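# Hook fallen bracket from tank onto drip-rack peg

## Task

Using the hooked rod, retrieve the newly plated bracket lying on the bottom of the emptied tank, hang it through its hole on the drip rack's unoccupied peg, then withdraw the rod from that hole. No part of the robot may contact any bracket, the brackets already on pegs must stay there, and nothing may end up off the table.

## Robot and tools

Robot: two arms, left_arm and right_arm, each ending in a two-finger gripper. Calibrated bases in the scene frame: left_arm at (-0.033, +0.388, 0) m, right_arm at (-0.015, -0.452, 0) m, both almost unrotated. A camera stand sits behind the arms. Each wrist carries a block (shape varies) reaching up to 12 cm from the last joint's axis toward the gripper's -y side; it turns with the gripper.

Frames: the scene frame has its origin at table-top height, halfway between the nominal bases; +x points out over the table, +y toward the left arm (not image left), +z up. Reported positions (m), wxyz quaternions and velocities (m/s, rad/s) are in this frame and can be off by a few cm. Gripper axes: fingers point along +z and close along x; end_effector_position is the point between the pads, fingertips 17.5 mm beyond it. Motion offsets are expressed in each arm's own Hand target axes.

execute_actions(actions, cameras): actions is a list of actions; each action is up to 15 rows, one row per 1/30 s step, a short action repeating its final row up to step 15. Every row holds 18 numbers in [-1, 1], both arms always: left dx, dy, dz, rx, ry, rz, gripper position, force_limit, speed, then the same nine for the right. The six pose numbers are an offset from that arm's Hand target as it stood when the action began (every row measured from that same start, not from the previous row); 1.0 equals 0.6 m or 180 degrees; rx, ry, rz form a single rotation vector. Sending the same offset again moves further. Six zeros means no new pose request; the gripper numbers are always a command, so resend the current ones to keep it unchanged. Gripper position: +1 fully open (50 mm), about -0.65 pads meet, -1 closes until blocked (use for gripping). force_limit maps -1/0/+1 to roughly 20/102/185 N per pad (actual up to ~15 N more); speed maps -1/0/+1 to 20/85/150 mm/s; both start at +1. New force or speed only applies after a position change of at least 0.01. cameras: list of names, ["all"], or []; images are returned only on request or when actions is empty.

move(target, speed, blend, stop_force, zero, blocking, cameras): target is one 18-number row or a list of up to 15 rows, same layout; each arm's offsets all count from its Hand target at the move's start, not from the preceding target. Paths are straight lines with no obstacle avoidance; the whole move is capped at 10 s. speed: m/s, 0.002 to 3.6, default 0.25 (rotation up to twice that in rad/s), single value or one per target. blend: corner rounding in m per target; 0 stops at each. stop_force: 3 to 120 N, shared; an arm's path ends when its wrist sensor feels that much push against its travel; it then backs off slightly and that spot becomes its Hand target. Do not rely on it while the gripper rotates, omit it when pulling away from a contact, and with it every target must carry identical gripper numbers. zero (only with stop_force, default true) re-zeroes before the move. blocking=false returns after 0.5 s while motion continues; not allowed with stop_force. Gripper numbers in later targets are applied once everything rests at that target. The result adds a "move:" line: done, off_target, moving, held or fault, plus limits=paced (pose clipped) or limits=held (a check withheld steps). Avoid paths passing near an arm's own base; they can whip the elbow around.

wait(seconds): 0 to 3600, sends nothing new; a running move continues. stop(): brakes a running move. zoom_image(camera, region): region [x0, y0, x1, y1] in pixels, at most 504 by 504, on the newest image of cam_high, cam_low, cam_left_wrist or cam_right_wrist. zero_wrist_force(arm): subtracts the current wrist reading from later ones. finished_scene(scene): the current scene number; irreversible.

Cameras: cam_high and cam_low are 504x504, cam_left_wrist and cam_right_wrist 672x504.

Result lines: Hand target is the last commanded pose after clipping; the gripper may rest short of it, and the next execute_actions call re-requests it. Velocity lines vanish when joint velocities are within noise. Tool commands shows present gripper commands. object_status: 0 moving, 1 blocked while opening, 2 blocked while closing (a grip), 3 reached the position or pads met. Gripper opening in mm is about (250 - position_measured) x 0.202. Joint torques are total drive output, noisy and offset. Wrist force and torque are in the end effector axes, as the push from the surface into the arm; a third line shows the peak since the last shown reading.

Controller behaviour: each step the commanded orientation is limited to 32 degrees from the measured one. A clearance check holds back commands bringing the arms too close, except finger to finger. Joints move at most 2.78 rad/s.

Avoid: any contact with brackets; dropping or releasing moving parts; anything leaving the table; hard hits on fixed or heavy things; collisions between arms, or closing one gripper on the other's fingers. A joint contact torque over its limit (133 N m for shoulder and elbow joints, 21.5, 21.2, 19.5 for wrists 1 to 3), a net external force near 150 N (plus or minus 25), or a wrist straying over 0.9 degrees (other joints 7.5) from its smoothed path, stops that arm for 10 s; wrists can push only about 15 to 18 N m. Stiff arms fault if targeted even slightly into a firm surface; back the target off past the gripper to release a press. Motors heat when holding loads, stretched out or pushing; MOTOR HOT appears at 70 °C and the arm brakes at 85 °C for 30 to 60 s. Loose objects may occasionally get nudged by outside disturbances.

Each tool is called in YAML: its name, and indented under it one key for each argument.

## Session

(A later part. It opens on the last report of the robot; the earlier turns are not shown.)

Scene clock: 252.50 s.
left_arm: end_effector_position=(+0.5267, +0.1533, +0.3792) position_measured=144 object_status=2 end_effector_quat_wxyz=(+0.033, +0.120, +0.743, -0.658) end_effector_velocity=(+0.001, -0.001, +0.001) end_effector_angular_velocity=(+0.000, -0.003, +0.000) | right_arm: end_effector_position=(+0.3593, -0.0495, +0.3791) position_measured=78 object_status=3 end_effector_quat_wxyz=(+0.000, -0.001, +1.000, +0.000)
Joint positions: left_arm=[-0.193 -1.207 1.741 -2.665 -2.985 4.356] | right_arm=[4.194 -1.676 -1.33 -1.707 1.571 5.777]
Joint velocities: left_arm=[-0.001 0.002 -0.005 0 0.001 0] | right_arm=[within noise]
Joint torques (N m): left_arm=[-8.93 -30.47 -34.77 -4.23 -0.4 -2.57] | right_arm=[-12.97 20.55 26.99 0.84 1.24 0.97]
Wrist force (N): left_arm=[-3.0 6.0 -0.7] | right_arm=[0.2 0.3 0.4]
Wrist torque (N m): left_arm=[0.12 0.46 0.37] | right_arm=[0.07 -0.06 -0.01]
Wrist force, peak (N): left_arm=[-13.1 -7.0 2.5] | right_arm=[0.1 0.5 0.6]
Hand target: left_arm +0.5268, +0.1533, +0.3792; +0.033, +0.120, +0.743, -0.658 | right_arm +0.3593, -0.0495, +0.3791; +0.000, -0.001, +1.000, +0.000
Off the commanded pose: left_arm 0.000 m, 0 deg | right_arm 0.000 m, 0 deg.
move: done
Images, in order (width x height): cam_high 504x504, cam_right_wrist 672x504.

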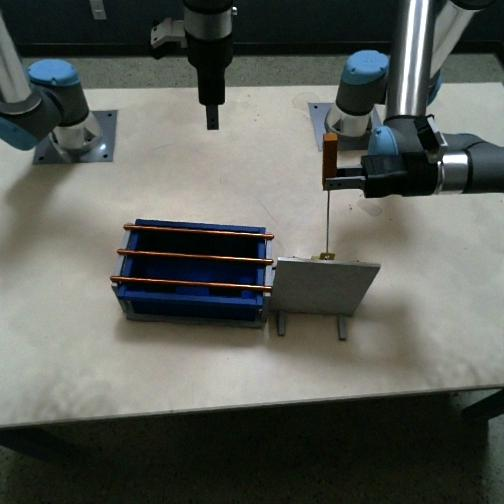

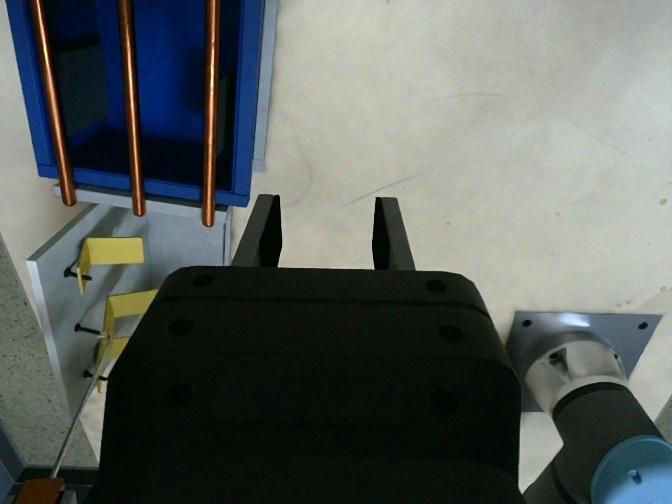

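move:
  target:
    - [0.003,-0.0102,-0.0017,0,0,0,-1,-0.4,0,0,0,0,0,0,0,0.5,-0.6,-0.5]
    - [-0.0292,-0.0033,-0.0005,0,0,0,-1,-0.4,0,0,0,0,0,0,0,0.5,-0.6,-0.5]
    - [-0.0292,-0.0025,-0.0065,0,0,0,-1,-0.4,0,0,0,0,0,0,0,0.5,-0.6,-0.5]
  speed: 0.04
  stop_force: 6
  cameras: ["cam_right_wrist","cam_high"]

zoom_image:
  camera: "cam_right_wrist"
  region: [65, 290, 145, 370]

move:
  target: [0.0025,0.0113,0.0015,0,0,0,-1,-0.4,0,0,0,0,0,0,0,0.5,-0.6,-0.5]
  speed: 0.02
  stop_force: 5
  cameras: ["cam_right_wrist","cam_high"]

zoom_image:
  camera: "cam_right_wrist"
  region: [65, 290, 145, 370]

Scene clock: 261.13 s.
left_arm: end_effector_position=(+0.5441, +0.1542, +0.3847) position_measured=144 object_status=2 end_effector_quat_wxyz=(+0.033, +0.120, +0.743, -0.658) | right_arm: end_effector_position=(+0.3593, -0.0495, +0.3791) position_measured=78 object_status=3 end_effector_quat_wxyz=(+0.000, -0.001, +1.000, +0.000)
Joint positions: left_arm=[-0.186 -1.184 1.683 -2.599 -2.988 4.388] | right_arm=[4.194 -1.676 -1.33 -1.707 1.571 5.777]
Joint torques (N m): left_arm=[-4.77 -36.59 -38.19 -6.07 -0.09 -1.83] | right_arm=[-13.09 22.01 28.32 0.93 1.23 0.57]
Wrist force (N): left_arm=[-1.9 12.5 6.3] | right_arm=[-0.1 0.4 0.4]
Wrist torque (N m): left_arm=[1.61 0.53 -0.03] | right_arm=[0.08 -0.02 -0.01]
Wrist force, peak (N): left_arm=[-2.8 13.8 6.3] | right_arm=[0.0 0.4 0.7]
Hand target: left_arm +0.5441, +0.1542, +0.3847; +0.033, +0.120, +0.743, -0.658 | right_arm +0.3593, -0.0495, +0.3791; +0.000, -0.001, +1.000, +0.000
Off the commanded pose: left_arm 0.000 m, 0 deg | right_arm 0.000 m, 0 deg.
move: contact (left_arm); path passed 2 of 3 targets
Images, in order (width x height): cam_high 504x504, cam_right_wrist 672x504.

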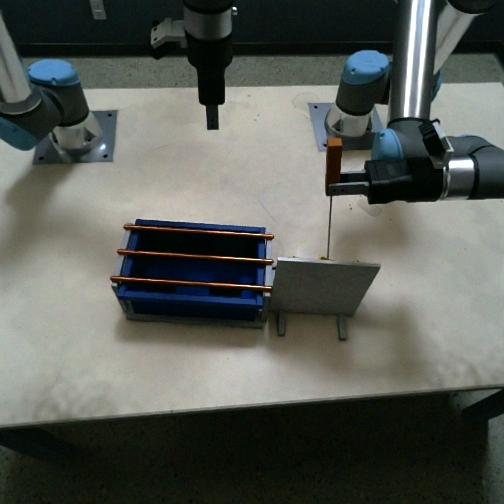

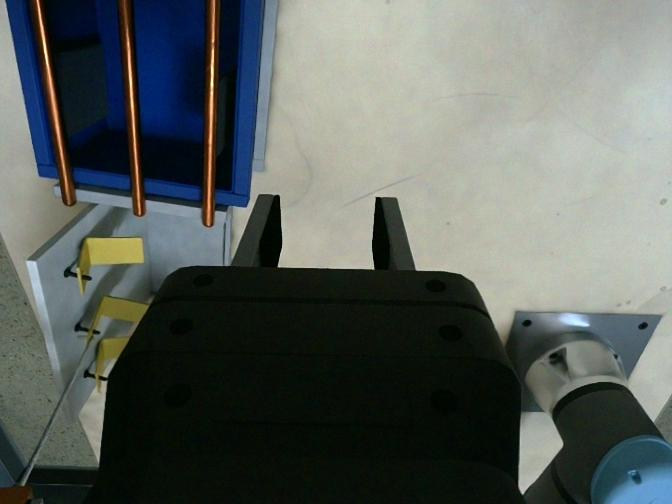

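Scaled by 6.300 from the camera's image (finer frame: 960x720).

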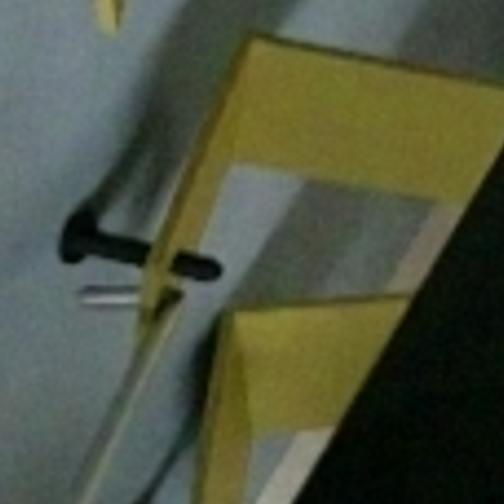

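Scene clock: 262.27 s.
left_arm: end_effector_position=(+0.5441, +0.1542, +0.3837) position_measured=144 object_status=2 end_effector_quat_wxyz=(+0.033, +0.120, +0.743, -0.658) | right_arm: end_effector_position=(+0.3593, -0.0495, +0.3791) position_measured=78 object_status=3 end_effector_quat_wxyz=(+0.000, -0.001, +1.000, +0.000)
Joint positions: left_arm=[-0.186 -1.183 1.684 -2.601 -2.988 4.388] | right_arm=[4.194 -1.676 -1.33 -1.707 1.571 5.777]
Joint torques (N m): left_arm=[-5.49 -52.25 -36.41 -0.9 -0.13 -1.89] | right_arm=[-12.22 21.67 26.99 0.71 1.12 0.89]
Wrist force (N): left_arm=[-2.9 7.1 4.8] | right_arm=[0.0 0.1 0.5]
Wrist torque (N m): left_arm=[1.14 0.55 0.15] | right_arm=[0.04 -0.02 -0.01]
Wrist force, peak (N): left_arm=[-1.9 11.5 6.2] | right_arm=[0.1 0.4 0.5]
Hand target: left_arm +0.5441, +0.1542, +0.3837; +0.033, +0.120, +0.743, -0.658 (not the last commanded pose) | right_arm +0.3593, -0.0495, +0.3791; +0.000, -0.001, +1.000, +0.000
Off the commanded pose: left_arm 0.006 m, 0 deg | right_arm 0.000 m, 0 deg.
move: contact (left_arm)
Images, in order (width x height): cam_high 504x504, cam_right_wrist 672x504.

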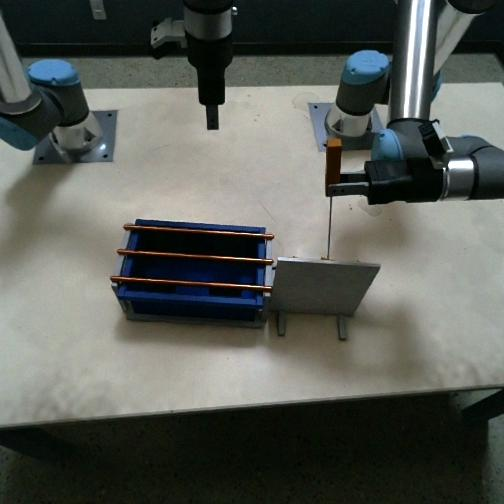

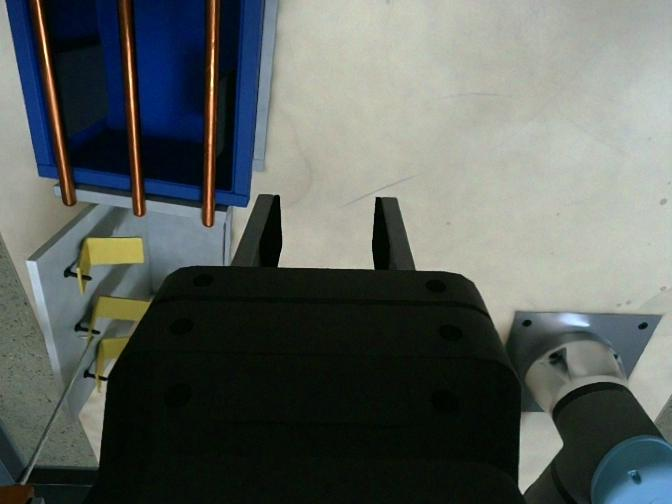

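Scaled by 6.300 from the camera's image (finer frame: 960x720).

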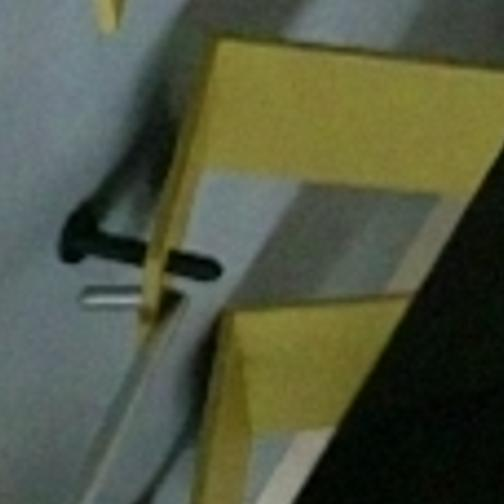

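move:
  target: [0.0013,0.0071,0.0027,0,0,0,-1,-0.4,0,0,0,0,0,0,0,0.5,-0.6,-0.5]
  speed: 0.02
  stop_force: 10
  cameras: ["cam_right_wrist","cam_high"]

zoom_image:
  camera: "cam_right_wrist"
  region: [65, 290, 145, 370]

zoom_image:
  camera: "cam_high"
  region: [305, 240, 345, 280]

Scene clock: 265.43 s.
left_arm: end_effector_position=(+0.5441, +0.1532, +0.3791) position_measured=144 object_status=2 end_effector_quat_wxyz=(+0.033, +0.120, +0.743, -0.658) | right_arm: end_effector_position=(+0.3593, -0.0495, +0.3791) position_measured=78 object_status=3 end_effector_quat_wxyz=(+0.000, -0.001, +1.000, +0.000)
Joint positions: left_arm=[-0.188 -1.176 1.689 -2.623 -2.988 4.379] | right_arm=[4.194 -1.676 -1.33 -1.707 1.571 5.777]
Joint torques (N m): left_arm=[-4.31 -44.85 -25.66 -3.44 -0.65 -1.94] | right_arm=[-12.37 22.42 27.8 0.88 1.26 0.59]
Wrist force (N): left_arm=[-3.0 5.6 2.4] | right_arm=[0.1 0.1 0.2]
Wrist torque (N m): left_arm=[0.65 0.49 0.35] | right_arm=[0.05 -0.03 -0.01]
Wrist force, peak (N): left_arm=[-2.9 9.1 4.4] | right_arm=[0.2 0.4 0.6]
Hand target: left_arm +0.5441, +0.1532, +0.3792; +0.033, +0.120, +0.743, -0.658 | right_arm +0.3593, -0.0495, +0.3791; +0.000, -0.001, +1.000, +0.000
Off the commanded pose: left_arm 0.000 m, 0 deg | right_arm 0.000 m, 0 deg.
move: done
Images, in order (width x height): cam_high 504x504, cam_right_wrist 672x504.

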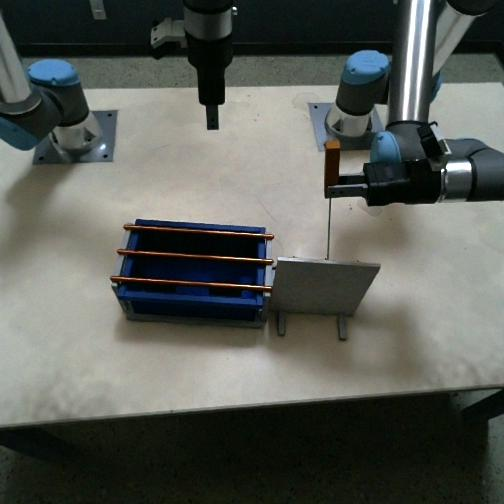

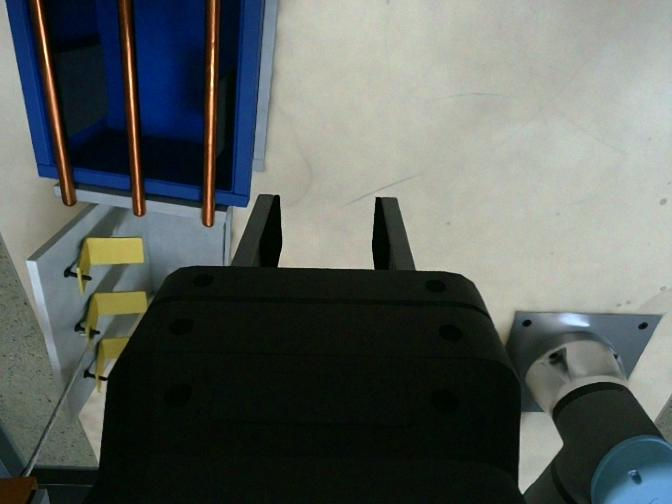

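Scaled by 6.300 from the camera's image (finer frame: 960x720).

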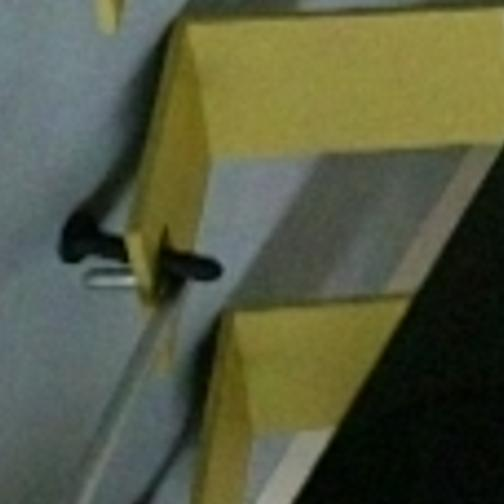

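Scaled by 12.600 from the camera's image (finer frame: 720x720).

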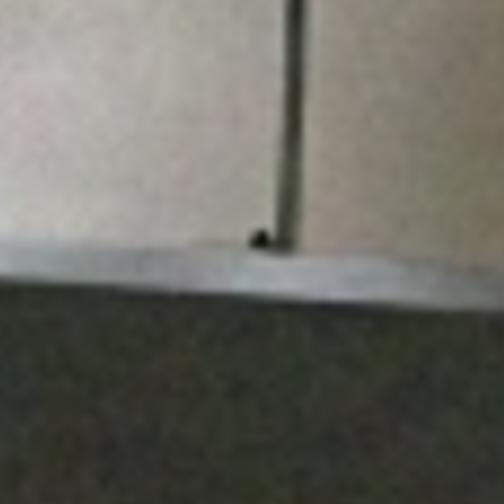

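move:
  target: [0.027,0.0005,0,0,0,0,-1,-0.4,0,0,0,0,0,0,0,0.5,-0.6,-0.5]
  speed: 0.02
  stop_force: 3
  cameras: ["cam_right_wrist"]

zoom_image:
  camera: "cam_right_wrist"
  region: [65, 290, 145, 370]

Scene clock: 268.93 s.
left_arm: end_effector_position=(+0.5285, +0.1554, +0.3756) position_measured=144 object_status=2 end_effector_quat_wxyz=(+0.033, +0.120, +0.743, -0.658) | right_arm: end_effector_position=(+0.3593, -0.0495, +0.3791) position_measured=78 object_status=3 end_effector_quat_wxyz=(+0.000, -0.001, +1.000, +0.000)
Joint positions: left_arm=[-0.189 -1.203 1.741 -2.656 -2.987 4.371] | right_arm=[4.194 -1.676 -1.33 -1.707 1.571 5.777]
Joint torques (N m): left_arm=[-4.73 -30.71 -35.62 -1.84 -0.28 -1.2] | right_arm=[-13.64 21.83 27.88 0.79 1.08 0.57]
Wrist force (N): left_arm=[-2.9 5.9 2.8] | right_arm=[0.1 0.0 0.3]
Wrist torque (N m): left_arm=[0.84 0.50 0.35] | right_arm=[0.03 -0.04 -0.01]
Wrist force, peak (N): left_arm=[-3.4 7.4 1.9] | right_arm=[0.1 0.3 0.7]
Hand target: left_arm +0.5285, +0.1554, +0.3756; +0.033, +0.120, +0.743, -0.658 | right_arm +0.3593, -0.0495, +0.3791; +0.000, -0.001, +1.000, +0.000
Off the commanded pose: left_arm 0.000 m, 0 deg | right_arm 0.000 m, 0 deg.
move: done

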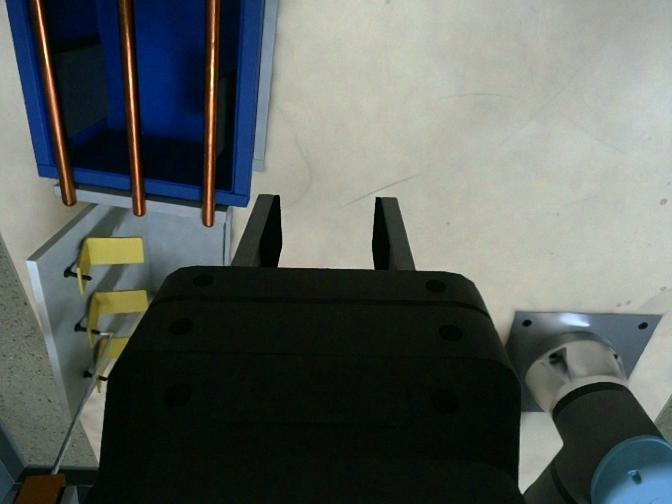

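Scaled by 6.300 from the camera's image (finer frame: 960x720).

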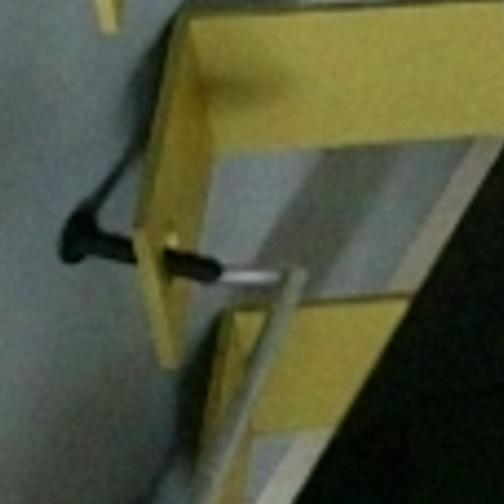

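move:
  target:
    - [0.066,-0.014,-0.002,0,0,0,-1,-0.4,0,0,0,0,0,0,0,0.5,-0.6,-0.5]
    - [0.038,-0.143,-0.02,0,0,0,-1,-0.4,0,0,0,0,0,0,0,0.5,-0.6,-0.5]
  speed: 0.08
  cameras: ["cam_right_wrist"]

Scene clock: 273.07 s.
left_arm: end_effector_position=(+0.4886, +0.1612, +0.4557) position_measured=144 object_status=2 end_effector_quat_wxyz=(+0.034, +0.120, +0.743, -0.658) | right_arm: end_effector_position=(+0.3593, -0.0495, +0.3791) position_measured=78 object_status=3 end_effector_quat_wxyz=(+0.000, -0.001, +1.000, +0.000)
Joint positions: left_arm=[-0.192 -1.371 1.743 -2.507 -2.985 4.353] | right_arm=[4.194 -1.676 -1.33 -1.707 1.571 5.777]
Joint torques (N m): left_arm=[7.78 -25.27 -16.94 -1.65 -3.79 -0.59] | right_arm=[-12.03 21.97 27.74 0.83 1.37 0.59]
Wrist force (N): left_arm=[-2.7 5.8 3.6] | right_arm=[0.1 0.3 0.4]
Wrist torque (N m): left_arm=[0.76 0.52 0.41] | right_arm=[0.06 -0.05 -0.01]
Wrist force, peak (N): left_arm=[-3.4 7.7 2.8] | right_arm=[0.0 0.6 0.6]
Hand target: left_arm +0.4886, +0.1612, +0.4556; +0.033, +0.120, +0.743, -0.658 | right_arm +0.3593, -0.0495, +0.3791; +0.000, -0.001, +1.000, +0.000
Off the commanded pose: left_arm 0.000 m, 0 deg | right_arm 0.000 m, 0 deg.
move: done

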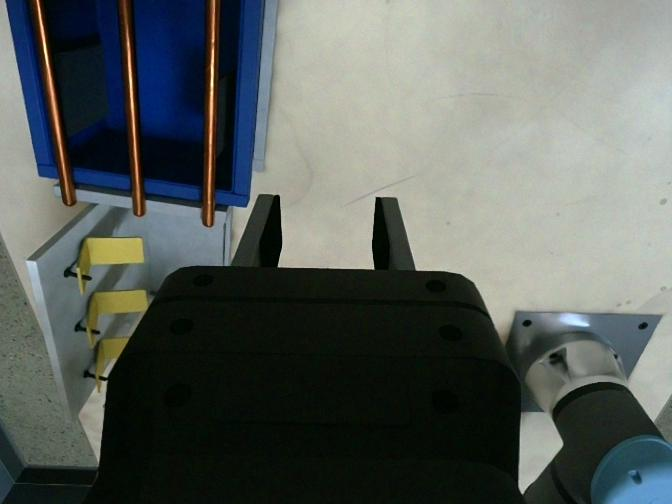

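Three hang on their pegs.

finished_scene:
  scene: 1

The scene is finished: the task was done.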